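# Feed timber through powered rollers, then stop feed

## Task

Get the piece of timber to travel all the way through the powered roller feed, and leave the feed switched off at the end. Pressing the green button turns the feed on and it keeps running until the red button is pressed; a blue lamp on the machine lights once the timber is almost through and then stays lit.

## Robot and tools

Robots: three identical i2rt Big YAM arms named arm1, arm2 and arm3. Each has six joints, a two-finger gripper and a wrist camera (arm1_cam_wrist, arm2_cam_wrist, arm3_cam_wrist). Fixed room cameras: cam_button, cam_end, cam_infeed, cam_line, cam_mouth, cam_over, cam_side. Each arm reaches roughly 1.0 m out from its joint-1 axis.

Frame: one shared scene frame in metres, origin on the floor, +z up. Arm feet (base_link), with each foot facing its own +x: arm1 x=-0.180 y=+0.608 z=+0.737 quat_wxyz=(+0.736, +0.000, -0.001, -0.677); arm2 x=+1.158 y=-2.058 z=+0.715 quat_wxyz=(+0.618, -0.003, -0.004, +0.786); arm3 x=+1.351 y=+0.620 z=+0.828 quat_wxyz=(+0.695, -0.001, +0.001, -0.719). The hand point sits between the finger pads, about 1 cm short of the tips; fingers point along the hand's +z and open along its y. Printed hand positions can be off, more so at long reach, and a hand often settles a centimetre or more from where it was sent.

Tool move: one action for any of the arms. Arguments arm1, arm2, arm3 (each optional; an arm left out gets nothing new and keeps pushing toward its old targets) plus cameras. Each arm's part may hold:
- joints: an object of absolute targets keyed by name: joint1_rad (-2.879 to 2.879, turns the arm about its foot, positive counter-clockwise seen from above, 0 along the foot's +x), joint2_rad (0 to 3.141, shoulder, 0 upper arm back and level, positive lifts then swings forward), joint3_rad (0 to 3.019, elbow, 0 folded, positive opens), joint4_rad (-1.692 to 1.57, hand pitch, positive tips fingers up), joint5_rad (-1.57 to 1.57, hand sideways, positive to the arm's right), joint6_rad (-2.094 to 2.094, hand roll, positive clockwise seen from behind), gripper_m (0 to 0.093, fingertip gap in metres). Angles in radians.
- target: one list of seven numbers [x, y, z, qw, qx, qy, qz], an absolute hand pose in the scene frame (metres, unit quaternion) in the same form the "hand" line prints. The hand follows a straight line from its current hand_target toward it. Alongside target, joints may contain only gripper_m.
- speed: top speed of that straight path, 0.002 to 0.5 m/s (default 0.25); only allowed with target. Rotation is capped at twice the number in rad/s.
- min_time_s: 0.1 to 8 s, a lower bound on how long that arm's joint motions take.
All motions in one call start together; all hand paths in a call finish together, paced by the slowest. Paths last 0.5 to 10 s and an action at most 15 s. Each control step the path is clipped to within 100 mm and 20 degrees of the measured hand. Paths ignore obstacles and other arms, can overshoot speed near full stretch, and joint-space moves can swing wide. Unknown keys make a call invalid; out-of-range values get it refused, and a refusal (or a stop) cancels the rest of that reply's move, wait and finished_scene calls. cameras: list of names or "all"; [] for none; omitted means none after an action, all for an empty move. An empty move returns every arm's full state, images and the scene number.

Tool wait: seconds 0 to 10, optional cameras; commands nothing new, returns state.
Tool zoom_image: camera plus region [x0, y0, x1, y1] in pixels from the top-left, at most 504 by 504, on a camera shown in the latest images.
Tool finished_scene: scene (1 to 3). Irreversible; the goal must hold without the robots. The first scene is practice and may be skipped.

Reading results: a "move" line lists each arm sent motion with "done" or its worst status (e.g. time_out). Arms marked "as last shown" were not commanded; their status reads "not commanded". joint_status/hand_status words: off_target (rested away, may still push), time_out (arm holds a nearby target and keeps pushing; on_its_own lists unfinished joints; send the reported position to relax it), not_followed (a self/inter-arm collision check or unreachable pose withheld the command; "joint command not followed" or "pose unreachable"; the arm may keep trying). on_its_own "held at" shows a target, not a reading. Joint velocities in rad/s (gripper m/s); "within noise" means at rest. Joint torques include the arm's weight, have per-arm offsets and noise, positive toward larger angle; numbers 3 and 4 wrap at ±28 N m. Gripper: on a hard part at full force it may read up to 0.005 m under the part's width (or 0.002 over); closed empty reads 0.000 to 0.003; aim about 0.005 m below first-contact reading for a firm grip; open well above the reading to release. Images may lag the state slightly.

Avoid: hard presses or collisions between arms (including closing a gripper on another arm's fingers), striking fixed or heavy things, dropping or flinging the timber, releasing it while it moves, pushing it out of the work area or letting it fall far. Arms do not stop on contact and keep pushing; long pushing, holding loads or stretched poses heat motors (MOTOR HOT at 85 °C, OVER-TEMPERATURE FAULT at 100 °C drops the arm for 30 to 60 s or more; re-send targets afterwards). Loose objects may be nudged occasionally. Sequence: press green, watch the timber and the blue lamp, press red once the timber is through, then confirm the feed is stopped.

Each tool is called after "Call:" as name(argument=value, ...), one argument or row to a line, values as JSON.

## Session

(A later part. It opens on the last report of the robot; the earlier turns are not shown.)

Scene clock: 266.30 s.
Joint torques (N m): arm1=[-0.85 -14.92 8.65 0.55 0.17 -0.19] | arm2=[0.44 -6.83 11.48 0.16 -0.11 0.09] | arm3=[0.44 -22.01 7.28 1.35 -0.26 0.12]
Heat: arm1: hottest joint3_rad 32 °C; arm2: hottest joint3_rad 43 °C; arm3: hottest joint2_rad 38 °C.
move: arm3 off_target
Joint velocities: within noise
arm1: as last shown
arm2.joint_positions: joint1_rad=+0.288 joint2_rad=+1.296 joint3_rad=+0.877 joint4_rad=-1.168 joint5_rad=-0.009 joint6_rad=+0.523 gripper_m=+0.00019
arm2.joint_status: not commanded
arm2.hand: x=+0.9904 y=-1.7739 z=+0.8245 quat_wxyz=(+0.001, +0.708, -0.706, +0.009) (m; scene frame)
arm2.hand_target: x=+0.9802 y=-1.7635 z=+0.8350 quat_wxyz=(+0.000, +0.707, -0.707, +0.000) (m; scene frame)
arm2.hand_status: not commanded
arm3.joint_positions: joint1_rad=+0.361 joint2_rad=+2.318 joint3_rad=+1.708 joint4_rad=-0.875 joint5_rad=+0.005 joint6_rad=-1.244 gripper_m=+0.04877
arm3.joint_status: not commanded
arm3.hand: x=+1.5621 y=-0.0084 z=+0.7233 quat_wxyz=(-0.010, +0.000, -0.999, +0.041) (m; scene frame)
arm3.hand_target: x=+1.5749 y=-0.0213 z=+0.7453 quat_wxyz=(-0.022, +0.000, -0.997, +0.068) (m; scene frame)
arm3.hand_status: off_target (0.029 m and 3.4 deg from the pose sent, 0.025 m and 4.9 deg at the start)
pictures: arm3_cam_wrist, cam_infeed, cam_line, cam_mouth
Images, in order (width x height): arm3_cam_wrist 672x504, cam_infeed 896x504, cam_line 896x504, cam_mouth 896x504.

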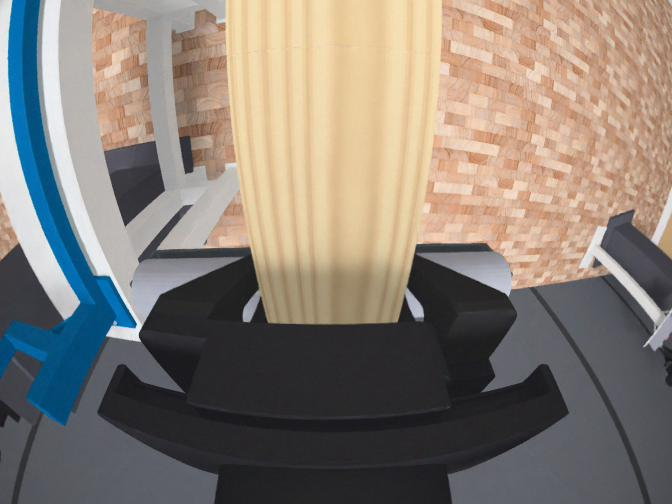

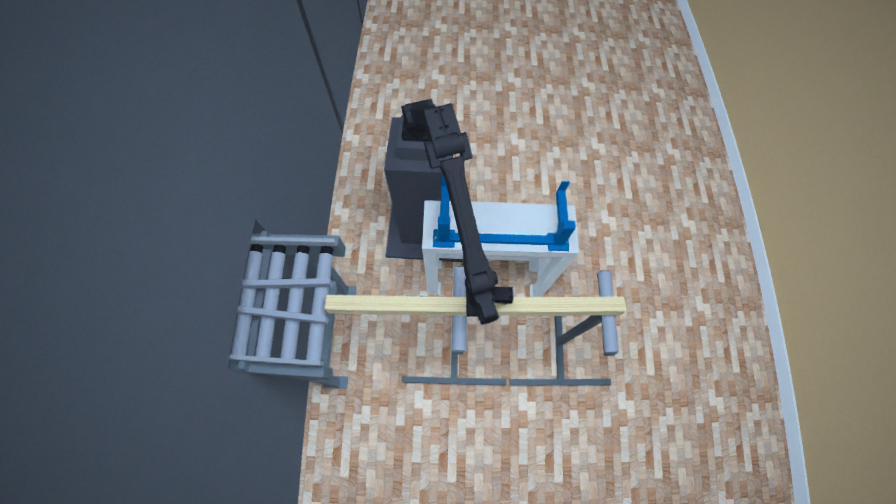

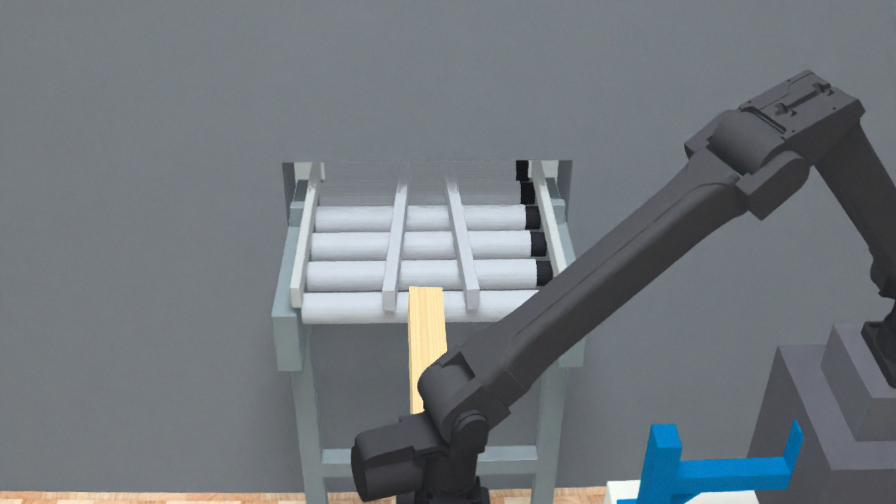

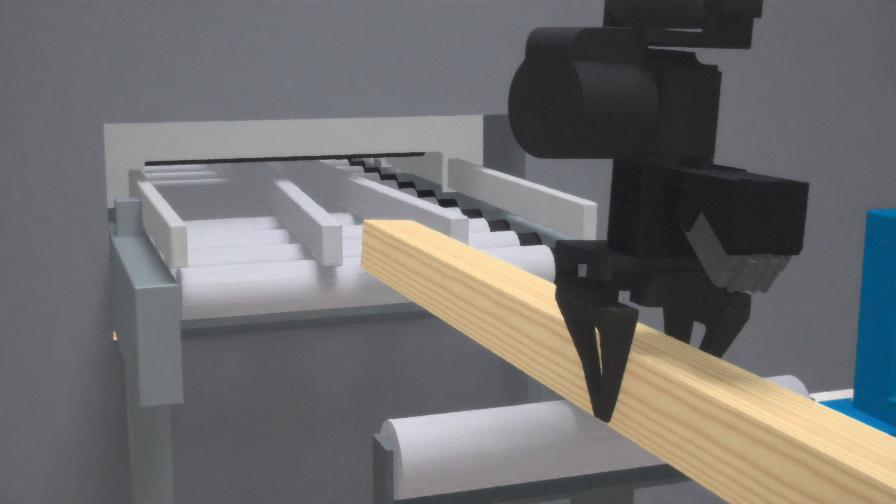

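Call:
move(
  arm3={"target": [1.570, -0.012, 0.728, 0.008, 0, 0.9996, -0.022], "speed": 0.06},
  cameras=["arm3_cam_wrist", "cam_infeed", "cam_mouth", "cam_line"],
)

Call:
zoom_image(
  camera="cam_line",
  region=[280, 150, 600, 350],
)

Call:
zoom_image(
  camera="cam_mouth",
  region=[260, 150, 760, 450],
)

Scene clock: 270.27 s.
Joint torques (N m): arm1=[-0.85 -14.92 8.66 0.58 0.18 -0.19] | arm2=[0.26 -6.95 11.48 0.17 -0.11 0.09] | arm3=[0.26 -19.6 9.32 -0.17 -0.42 0.06]
Heat: arm1: hottest joint3_rad 32 °C; arm2: hottest joint3_rad 43 °C; arm3: hottest joint2_rad 39 °C.
move: arm3 off_target
Joint velocities: within noise
arm1, arm2: as last shown
arm3.joint_positions: joint1_rad=+0.361 joint2_rad=+2.333 joint3_rad=+1.732 joint4_rad=-0.930 joint5_rad=+0.006 joint6_rad=-1.244 gripper_m=+0.04877
arm3.joint_status: not commanded
arm3.hand: x=+1.5597 y=-0.0028 z=+0.7208 quat_wxyz=(-0.002, -0.001, -1.000, +0.020) (m; scene frame)
arm3.hand_target: x=+1.5699 y=-0.0115 z=+0.7281 quat_wxyz=(-0.008, +0.000, -1.000, +0.023) (m; scene frame)
arm3.hand_status: off_target (0.016 m and 0.7 deg from the pose sent, 0.010 m and 2.3 deg at the start)
pictures: arm3_cam_wrist, cam_infeed, cam_line, cam_mouth
Images, in order (width x height): arm3_cam_wrist 672x504, cam_infeed 896x504, cam_line 896x504, cam_mouth 896x504.

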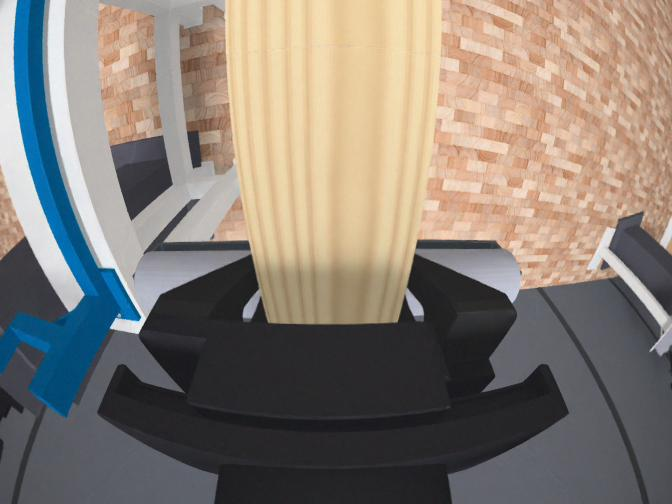

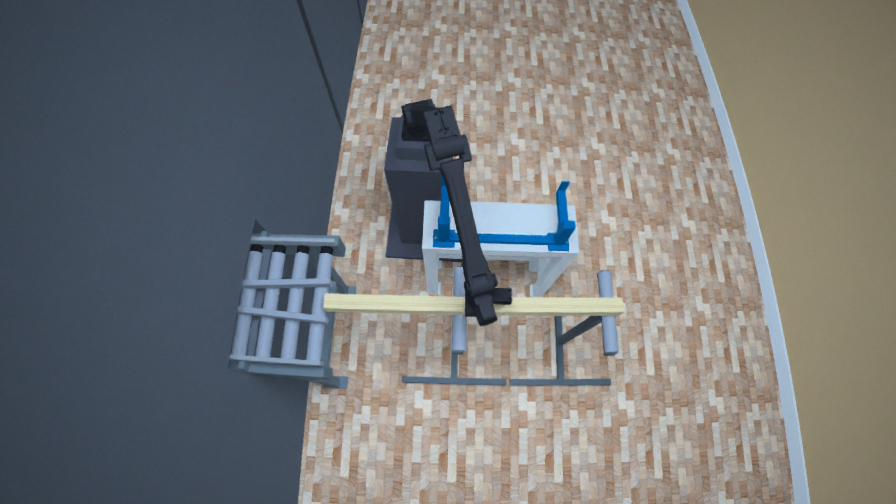

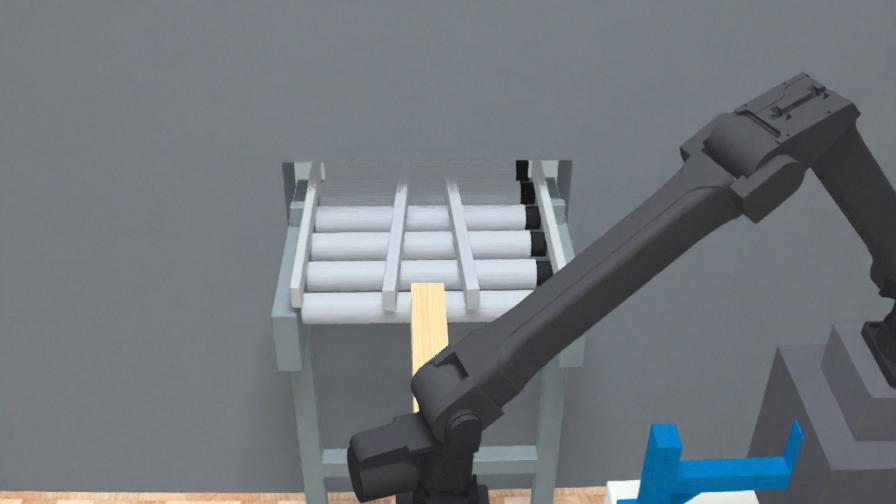

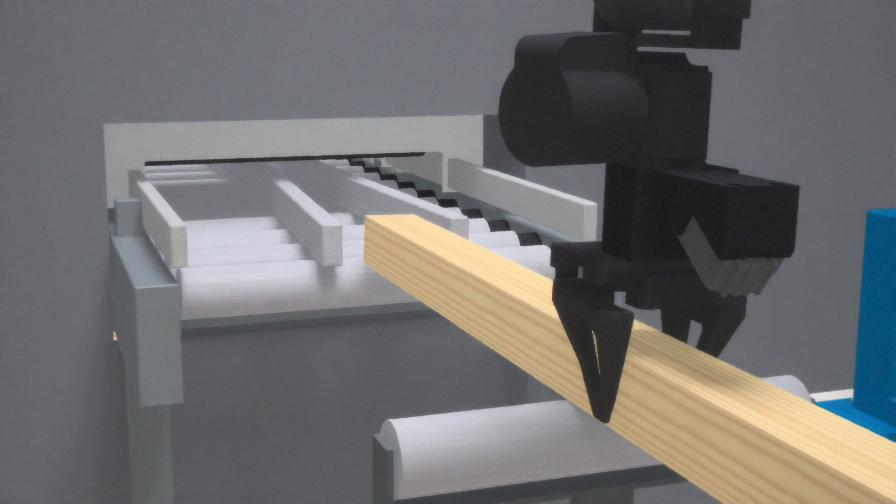

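Scaled by 1.575 from the camera's 896x504 image, which has a finer 1280x720 frame.

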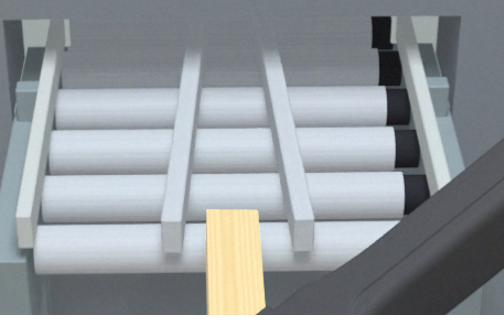

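Scaled by 1.008 from the camera's 896x504 image, which has a finer 1280x720 frame.

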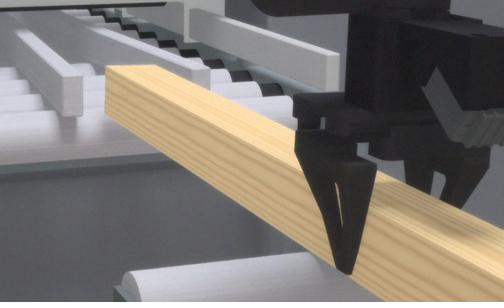

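Call:
move(
  arm3={"target": [1.47, -0.007, 0.722, 0.002, 0, 0.9999, -0.012], "speed": 0.06},
  cameras=["arm3_cam_wrist", "cam_infeed", "cam_mouth", "cam_line"],
)

Call:
zoom_image(
  camera="cam_line",
  region=[280, 150, 600, 350],
)

Call:
zoom_image(
  camera="cam_mouth",
  region=[110, 80, 610, 380],
)

Scene clock: 275.90 s.
Joint torques (N m): arm1=[-0.85 -14.92 8.65 0.57 0.18 -0.19] | arm2=[0.62 -6.83 11.52 0.17 -0.11 0.08] | arm3=[-0.56 -20.66 5.41 1.31 -0.11 -0.2]
Heat: arm1: hottest joint3_rad 32 °C; arm2: hottest joint3_rad 43 °C; arm3: hottest joint2_rad 40 °C.
move: arm3 done
Joint velocities: within noise
arm1, arm2: as last shown
arm3.joint_positions: joint1_rad=+0.234 joint2_rad=+2.308 joint3_rad=+1.678 joint4_rad=-0.929 joint5_rad=-0.002 joint6_rad=-1.365 gripper_m=+0.04877
arm3.joint_status: not commanded
arm3.hand: x=+1.4764 y=-0.0052 z=+0.7193 quat_wxyz=(-0.001, -0.003, -1.000, +0.005) (m; scene frame)
arm3.hand_target: x=+1.4701 y=-0.0070 z=+0.7220 quat_wxyz=(-0.002, +0.000, -1.000, +0.012) (m; scene frame)
arm3.hand_status: done (0.007 m and 0.9 deg from the pose sent, 0.090 m and 0.9 deg at the start)
pictures: arm3_cam_wrist, cam_infeed, cam_line, cam_mouth
Images, in order (width x height): arm3_cam_wrist 672x504, cam_infeed 896x504, cam_line 896x504, cam_mouth 896x504.

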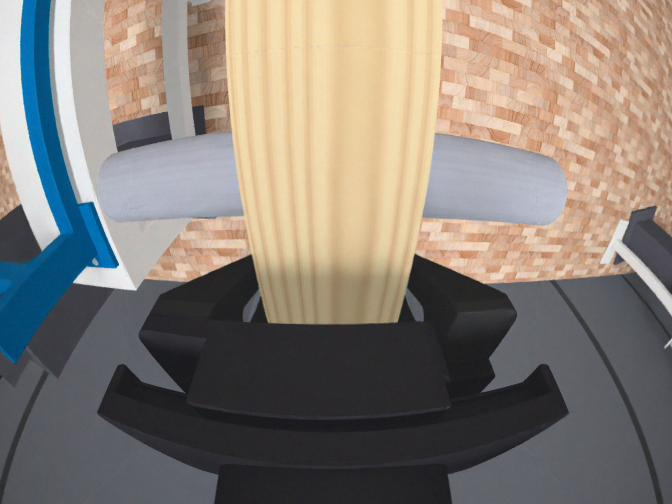

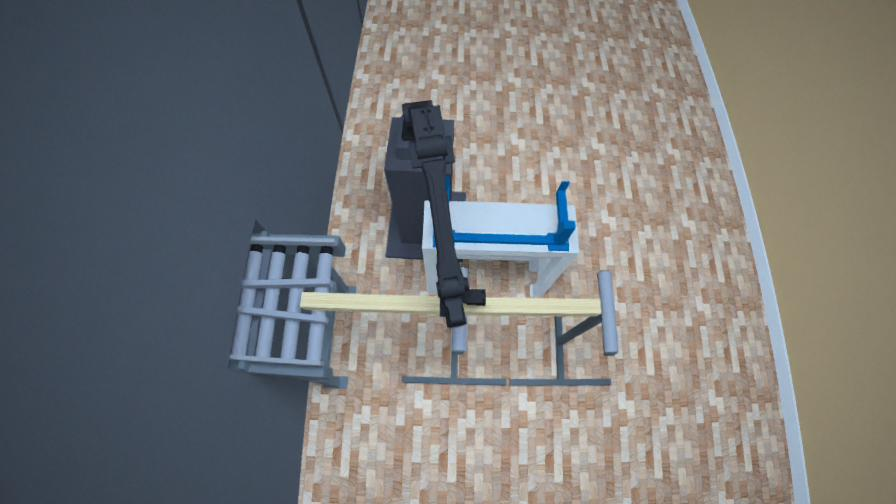

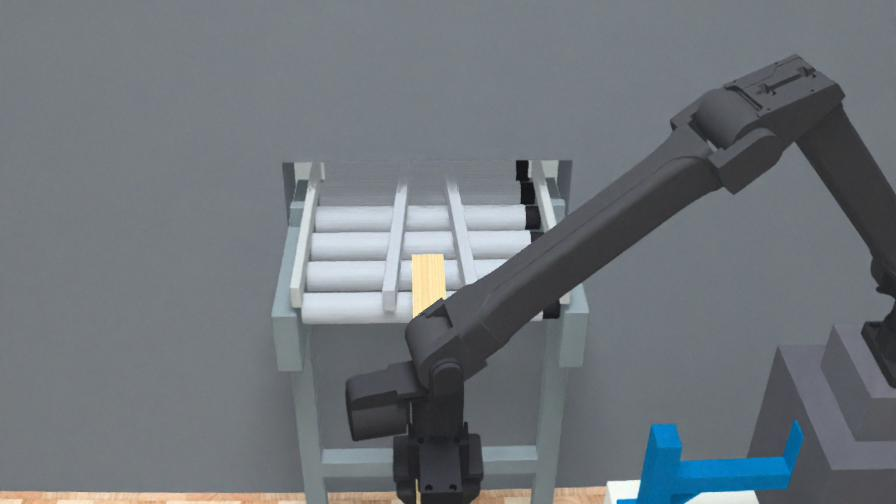

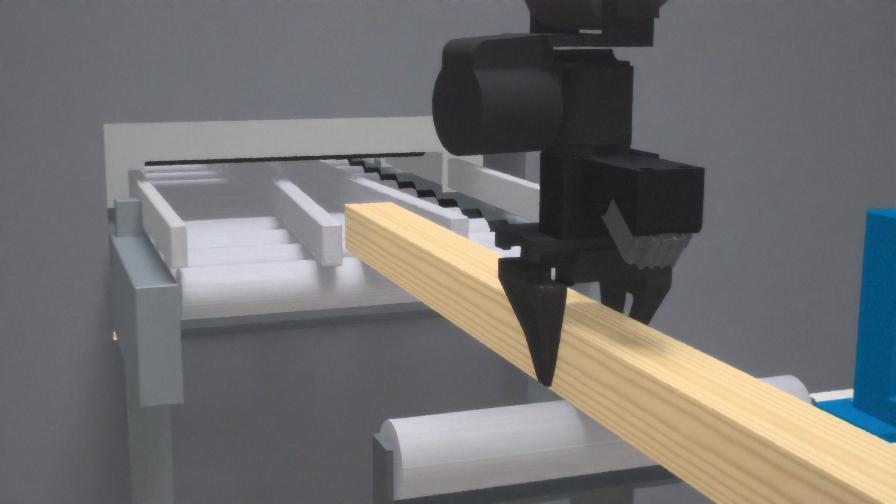

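Scaled by 1.575 from the camera's 896x504 image, which has a finer 1280x720 frame.

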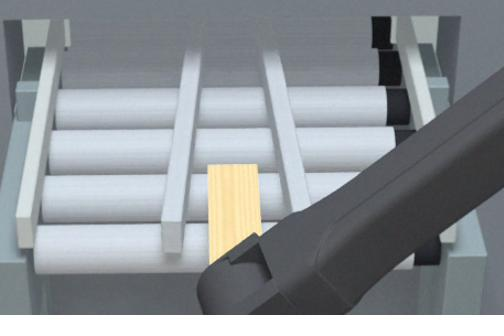

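Scaled by 1.008 from the camera's 896x504 image, which has a finer 1280x720 frame.

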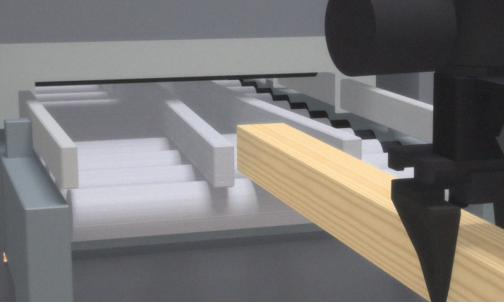

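Call:
move(
  arm3={"target": [1.385, -0.006, 0.722, 0.002, 0, 0.9999, -0.008], "speed": 0.08},
  cameras=["arm3_cam_wrist", "cam_infeed", "cam_mouth", "cam_line"],
)

Call:
zoom_image(
  camera="cam_line",
  region=[280, 150, 600, 350],
)

Call:
zoom_image(
  camera="cam_mouth",
  region=[110, 80, 610, 380],
)

Scene clock: 282.73 s.
Joint torques (N m): arm1=[-0.85 -14.97 8.65 0.57 0.17 -0.19] | arm2=[0.32 -6.95 11.49 0.14 -0.11 0.1] | arm3=[-1.44 -19.6 5.56 1.33 -0.14 -0.24]
Heat: arm1: hottest joint3_rad 32 °C; arm2: hottest joint3_rad 43 °C; arm3: hottest joint2_rad 40 °C.
move: arm3 off_target
Joint velocities: within noise
arm1, arm2: as last shown
arm3.joint_positions: joint1_rad=+0.107 joint2_rad=+2.288 joint3_rad=+1.636 joint4_rad=-0.915 joint5_rad=-0.005 joint6_rad=-1.496 gripper_m=+0.04877
arm3.joint_status: not commanded
arm3.hand: x=+1.3963 y=-0.0046 z=+0.7192 quat_wxyz=(-0.001, -0.001, -1.000, +0.002) (m; scene frame)
arm3.hand_target: x=+1.3852 y=-0.0059 z=+0.7220 quat_wxyz=(-0.002, +0.000, -1.000, +0.008) (m; scene frame)
arm3.hand_status: off_target (0.012 m and 0.7 deg from the pose sent, 0.091 m and 0.5 deg at the start)
pictures: arm3_cam_wrist, cam_infeed, cam_line, cam_mouth
Images, in order (width x height): arm3_cam_wrist 672x504, cam_infeed 896x504, cam_line 896x504, cam_mouth 896x504.

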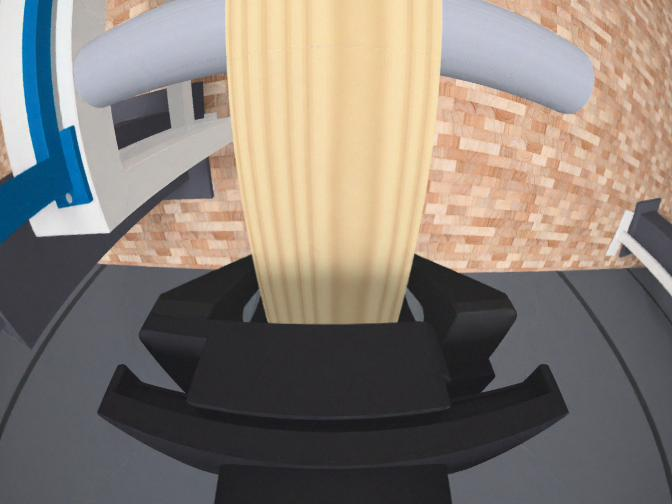

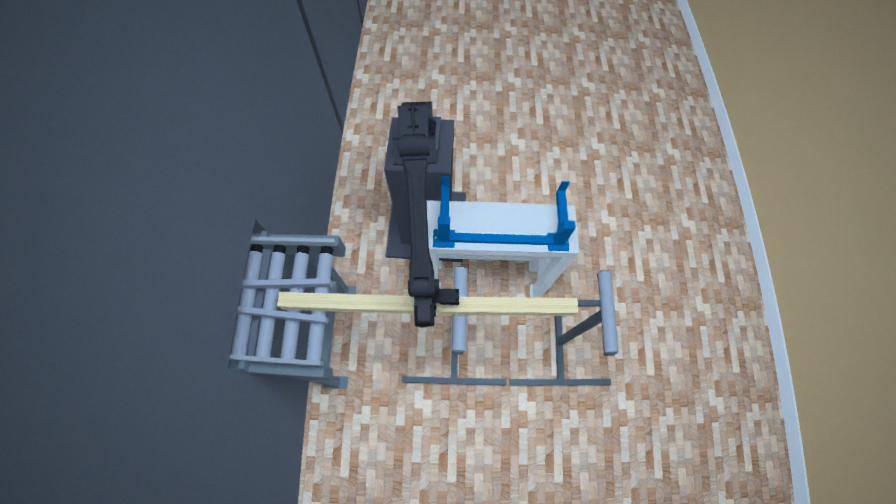

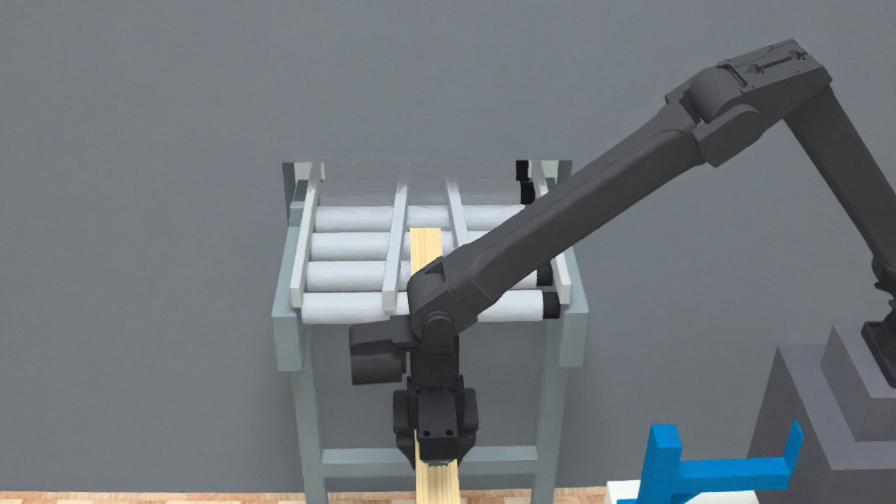

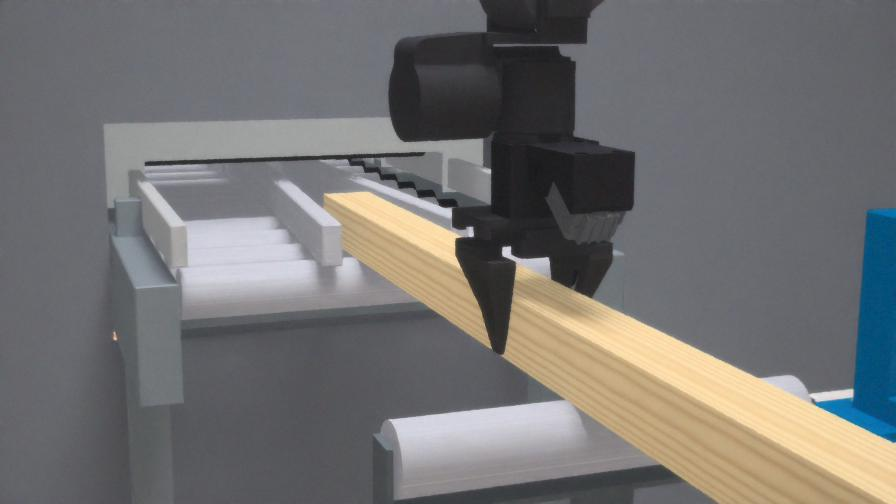

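Scaled by 1.575 from the camera's 896x504 image, which has a finer 1280x720 frame.

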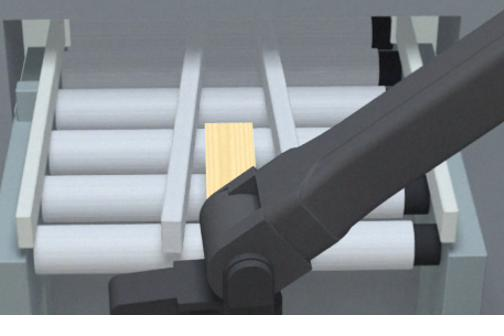

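Scaled by 1.008 from the camera's 896x504 image, which has a finer 1280x720 frame.

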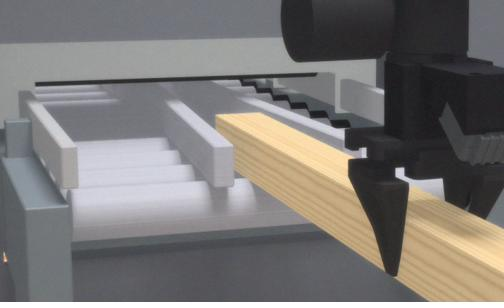

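Call:
move(
  arm3={"target": [1.325, -0.001, 0.722, 0.001, 0, 1, -0.004], "speed": 0.08},
  cameras=["arm3_cam_wrist", "cam_infeed", "cam_mouth", "cam_line"],
)

Call:
zoom_image(
  camera="cam_line",
  region=[280, 150, 600, 350],
)

Call:
zoom_image(
  camera="cam_mouth",
  region=[110, 80, 610, 380],
)

Scene clock: 286.50 s.
Joint torques (N m): arm1=[-0.85 -14.92 8.65 0.57 0.17 -0.19] | arm2=[0.38 -6.83 11.51 0.16 -0.09 0.09] | arm3=[-1.03 -20.31 5.12 0.94 -0.1 -0.27]
Heat: arm1: hottest joint3_rad 32 °C; arm2: hottest joint3_rad 43 °C; arm3: hottest joint2_rad 40 °C.
move: arm3 off_target
Joint velocities: within noise
arm1, arm2: as last shown
arm3.joint_positions: joint1_rad=+0.012 joint2_rad=+2.283 joint3_rad=+1.625 joint4_rad=-0.909 joint5_rad=-0.005 joint6_rad=-1.589 gripper_m=+0.04877
arm3.joint_status: not commanded
arm3.hand: x=+1.3370 y=-0.0033 z=+0.7191 quat_wxyz=(-0.001, -0.002, -1.000, +0.002) (m; scene frame)
arm3.hand_target: x=+1.3251 y=-0.0009 z=+0.7219 quat_wxyz=(-0.001, +0.000, -1.000, +0.004) (m; scene frame)
arm3.hand_status: off_target (0.013 m and 0.4 deg from the pose sent, 0.071 m and 0.3 deg at the start)
pictures: arm3_cam_wrist, cam_infeed, cam_line, cam_mouth
Images, in order (width x height): arm3_cam_wrist 672x504, cam_infeed 896x504, cam_line 896x504, cam_mouth 896x504.

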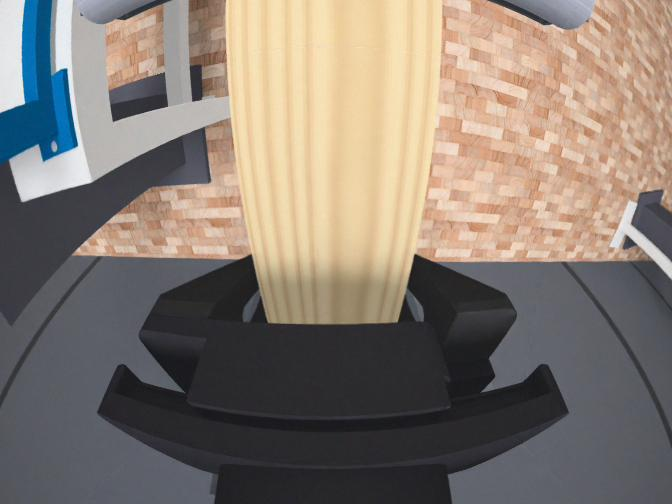

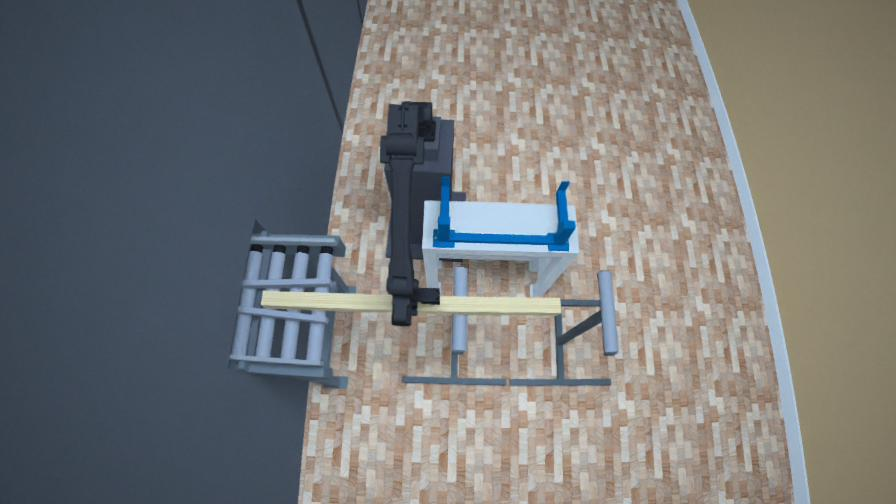

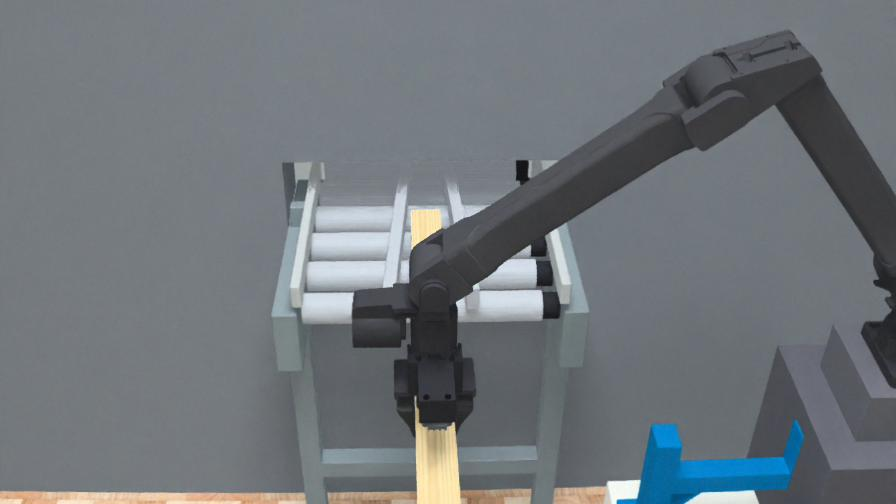

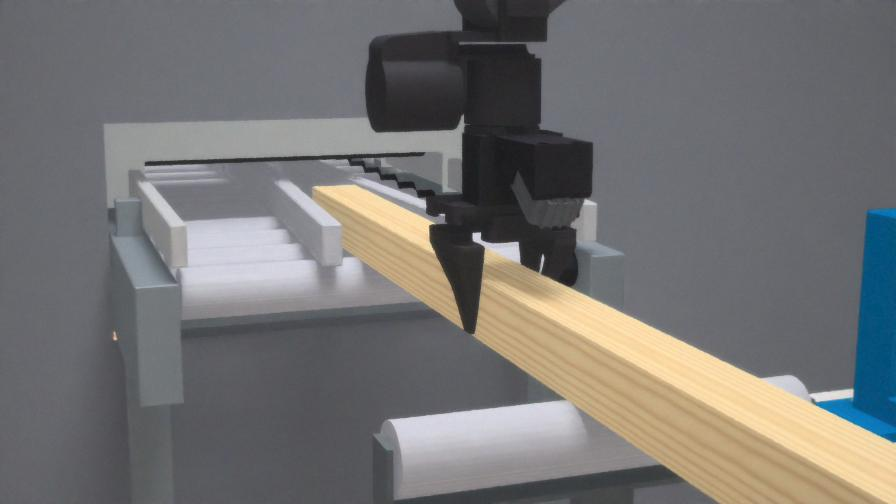

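Scaled by 1.575 from the camera's 896x504 image, which has a finer 1280x720 frame.

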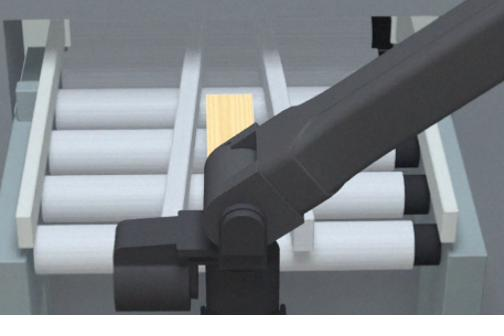

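Scaled by 1.008 from the camera's 896x504 image, which has a finer 1280x720 frame.

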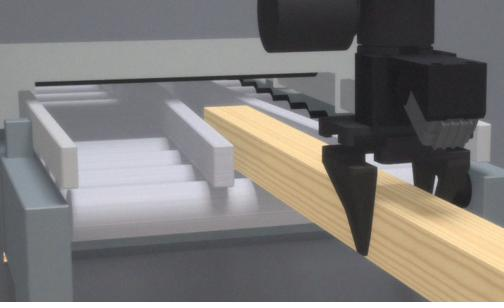

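Call:
move(
  arm3={"joints": {"gripper_m": 0.09}},
)

Call:
move(
  arm3={"target": [1.335, 0.0, 0.90, 0, 0, 1, 0], "speed": 0.12},
  cameras=["arm3_cam_wrist", "cam_infeed", "cam_mouth", "cam_line"],
)

Call:
zoom_image(
  camera="cam_line",
  region=[280, 150, 600, 350],
)

Scene clock: 289.03 s.
Joint torques (N m): arm1=[-0.85 -14.92 8.64 0.57 0.18 -0.19] | arm2=[0.5 -7.06 11.48 0.16 -0.11 0.09] | arm3=[-0.79 -19.96 5.01 1.01 -0.07 -0.17]
Heat: arm1: hottest joint3_rad 32 °C; arm2: hottest joint3_rad 43 °C; arm3: hottest joint2_rad 39 °C.
move: arm3 done
Joint velocities: within noise
arm1.joint_positions: joint1_rad=+0.093 joint2_rad=+1.515 joint3_rad=+1.743 joint4_rad=-1.674 joint5_rad=-0.003 joint6_rad=+0.190 gripper_m=+0.00051
arm1.joint_status: not commanded
arm1.hand: x=-0.0973 y=+0.1441 z=+1.0913 quat_wxyz=(-0.054, -0.710, -0.701, +0.034) (m; scene frame)
arm1.hand_target: x=-0.1000 y=+0.1500 z=+1.0991 quat_wxyz=(-0.057, -0.706, -0.705, +0.039) (m; scene frame)
arm1.hand_status: not commanded
arm2: as last shown
arm3.joint_positions: joint1_rad=+0.002 joint2_rad=+2.283 joint3_rad=+1.625 joint4_rad=-0.909 joint5_rad=-0.005 joint6_rad=-1.598 gripper_m=+0.08985
arm3.joint_status: all done
arm3.hand: x=+1.3308 y=-0.0032 z=+0.7191 quat_wxyz=(-0.001, -0.003, -1.000, +0.002) (m; scene frame)
arm3.hand_target: x=+1.3251 y=-0.0009 z=+0.7219 quat_wxyz=(-0.001, +0.000, -1.000, +0.004) (m; scene frame)
arm3.hand_status: not commanded
pictures: none

Scene clock: 291.30 s.
Joint torques (N m): arm1=[-0.85 -14.92 8.65 0.57 0.18 -0.19] | arm2=[0.38 -7 11.49 0.17 -0.11 0.09] | arm3=[0.56 -17.44 10.47 0.58 0.01 0.02]
Heat: arm1: hottest joint3_rad 32 °C; arm2: hottest joint3_rad 43 °C; arm3: hottest joint2_rad 39 °C.
move: arm3 off_target
Joint velocities: within noise
arm1, arm2: as last shown
arm3.joint_positions: joint1_rad=+0.002 joint2_rad=+2.047 joint3_rad=+1.693 joint4_rad=-1.255 joint5_rad=-0.005 joint6_rad=-1.598 gripper_m=+0.08992
arm3.joint_status: not commanded
arm3.hand: x=+1.3318 y=+0.0160 z=+0.8835 quat_wxyz=(-0.002, -0.003, -1.000, -0.019) (m; scene frame)
arm3.hand_target: x=+1.3351 y=+0.0009 z=+0.9002 quat_wxyz=(+0.000, +0.000, -1.000, +0.000) (m; scene frame)
arm3.hand_status: off_target (0.023 m and 2.2 deg from the pose sent, 0.181 m and 0.4 deg at the start)
pictures: arm3_cam_wrist, cam_infeed, cam_line, cam_mouth
Images, in order (width x height): arm3_cam_wrist 672x504, cam_infeed 896x504, cam_line 896x504, cam_mouth 896x504.

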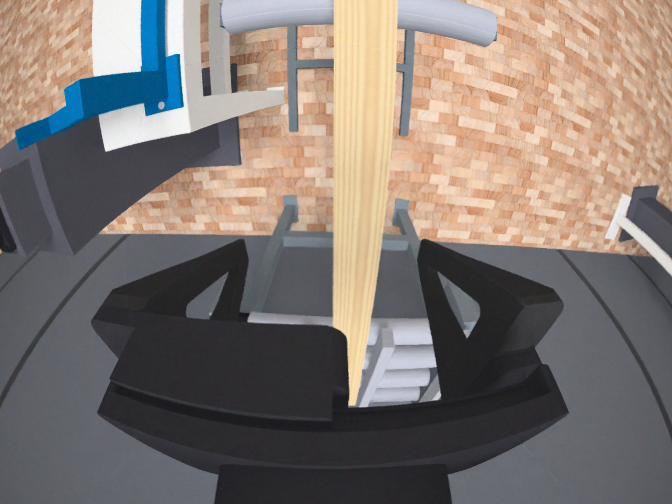

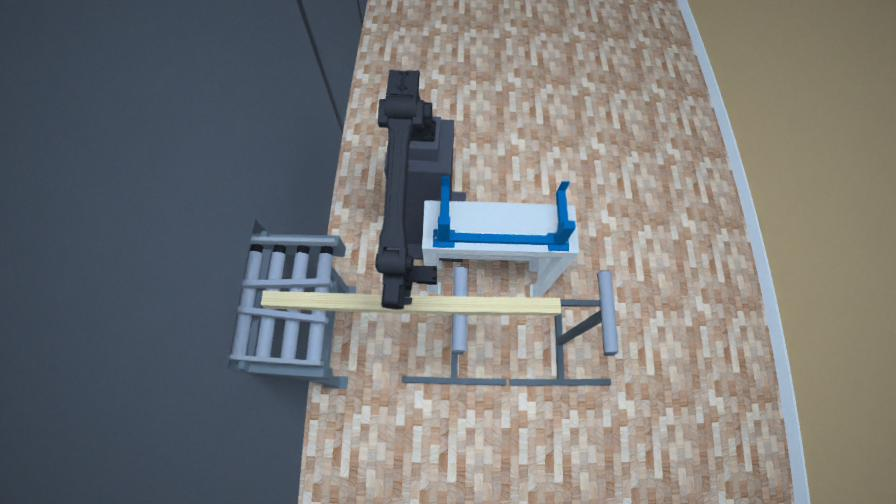

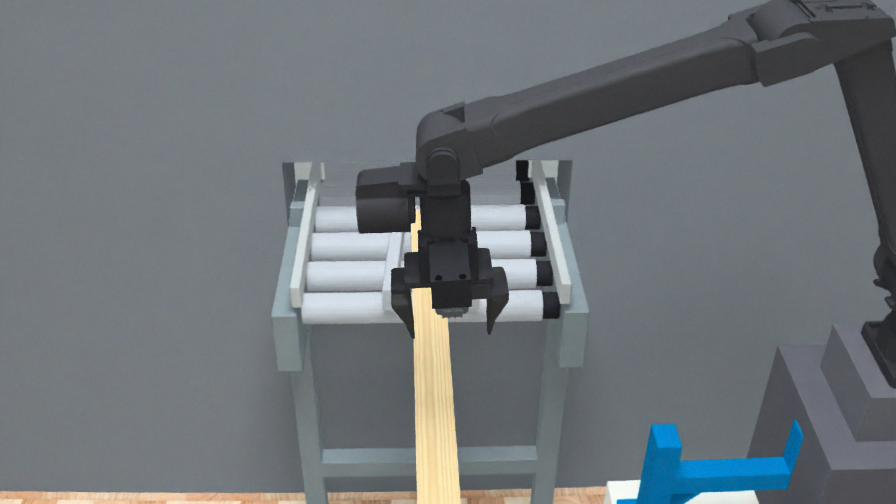

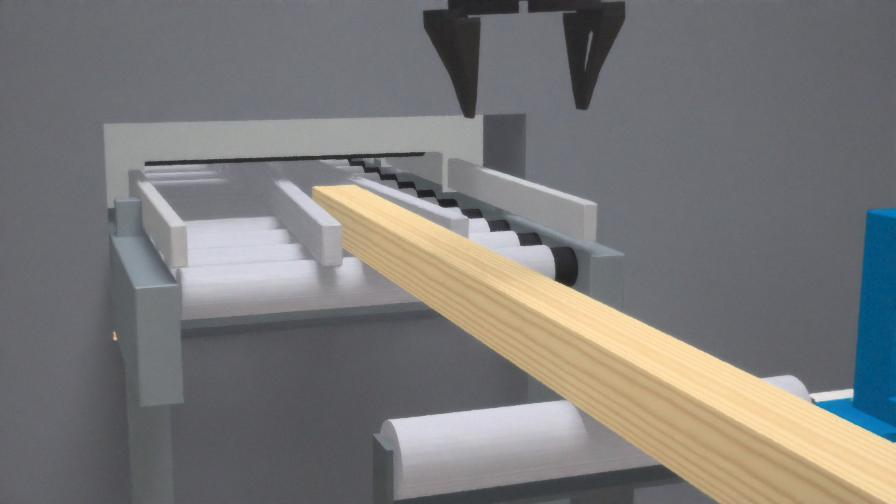

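Scaled by 1.575 from the camera's 896x504 image, which has a finer 1280x720 frame.

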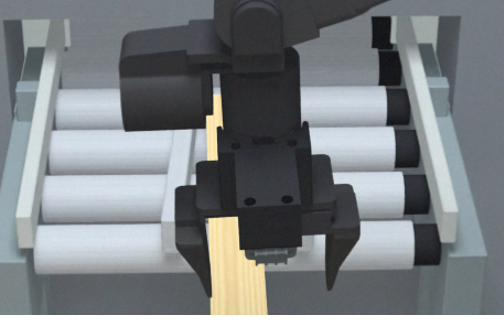

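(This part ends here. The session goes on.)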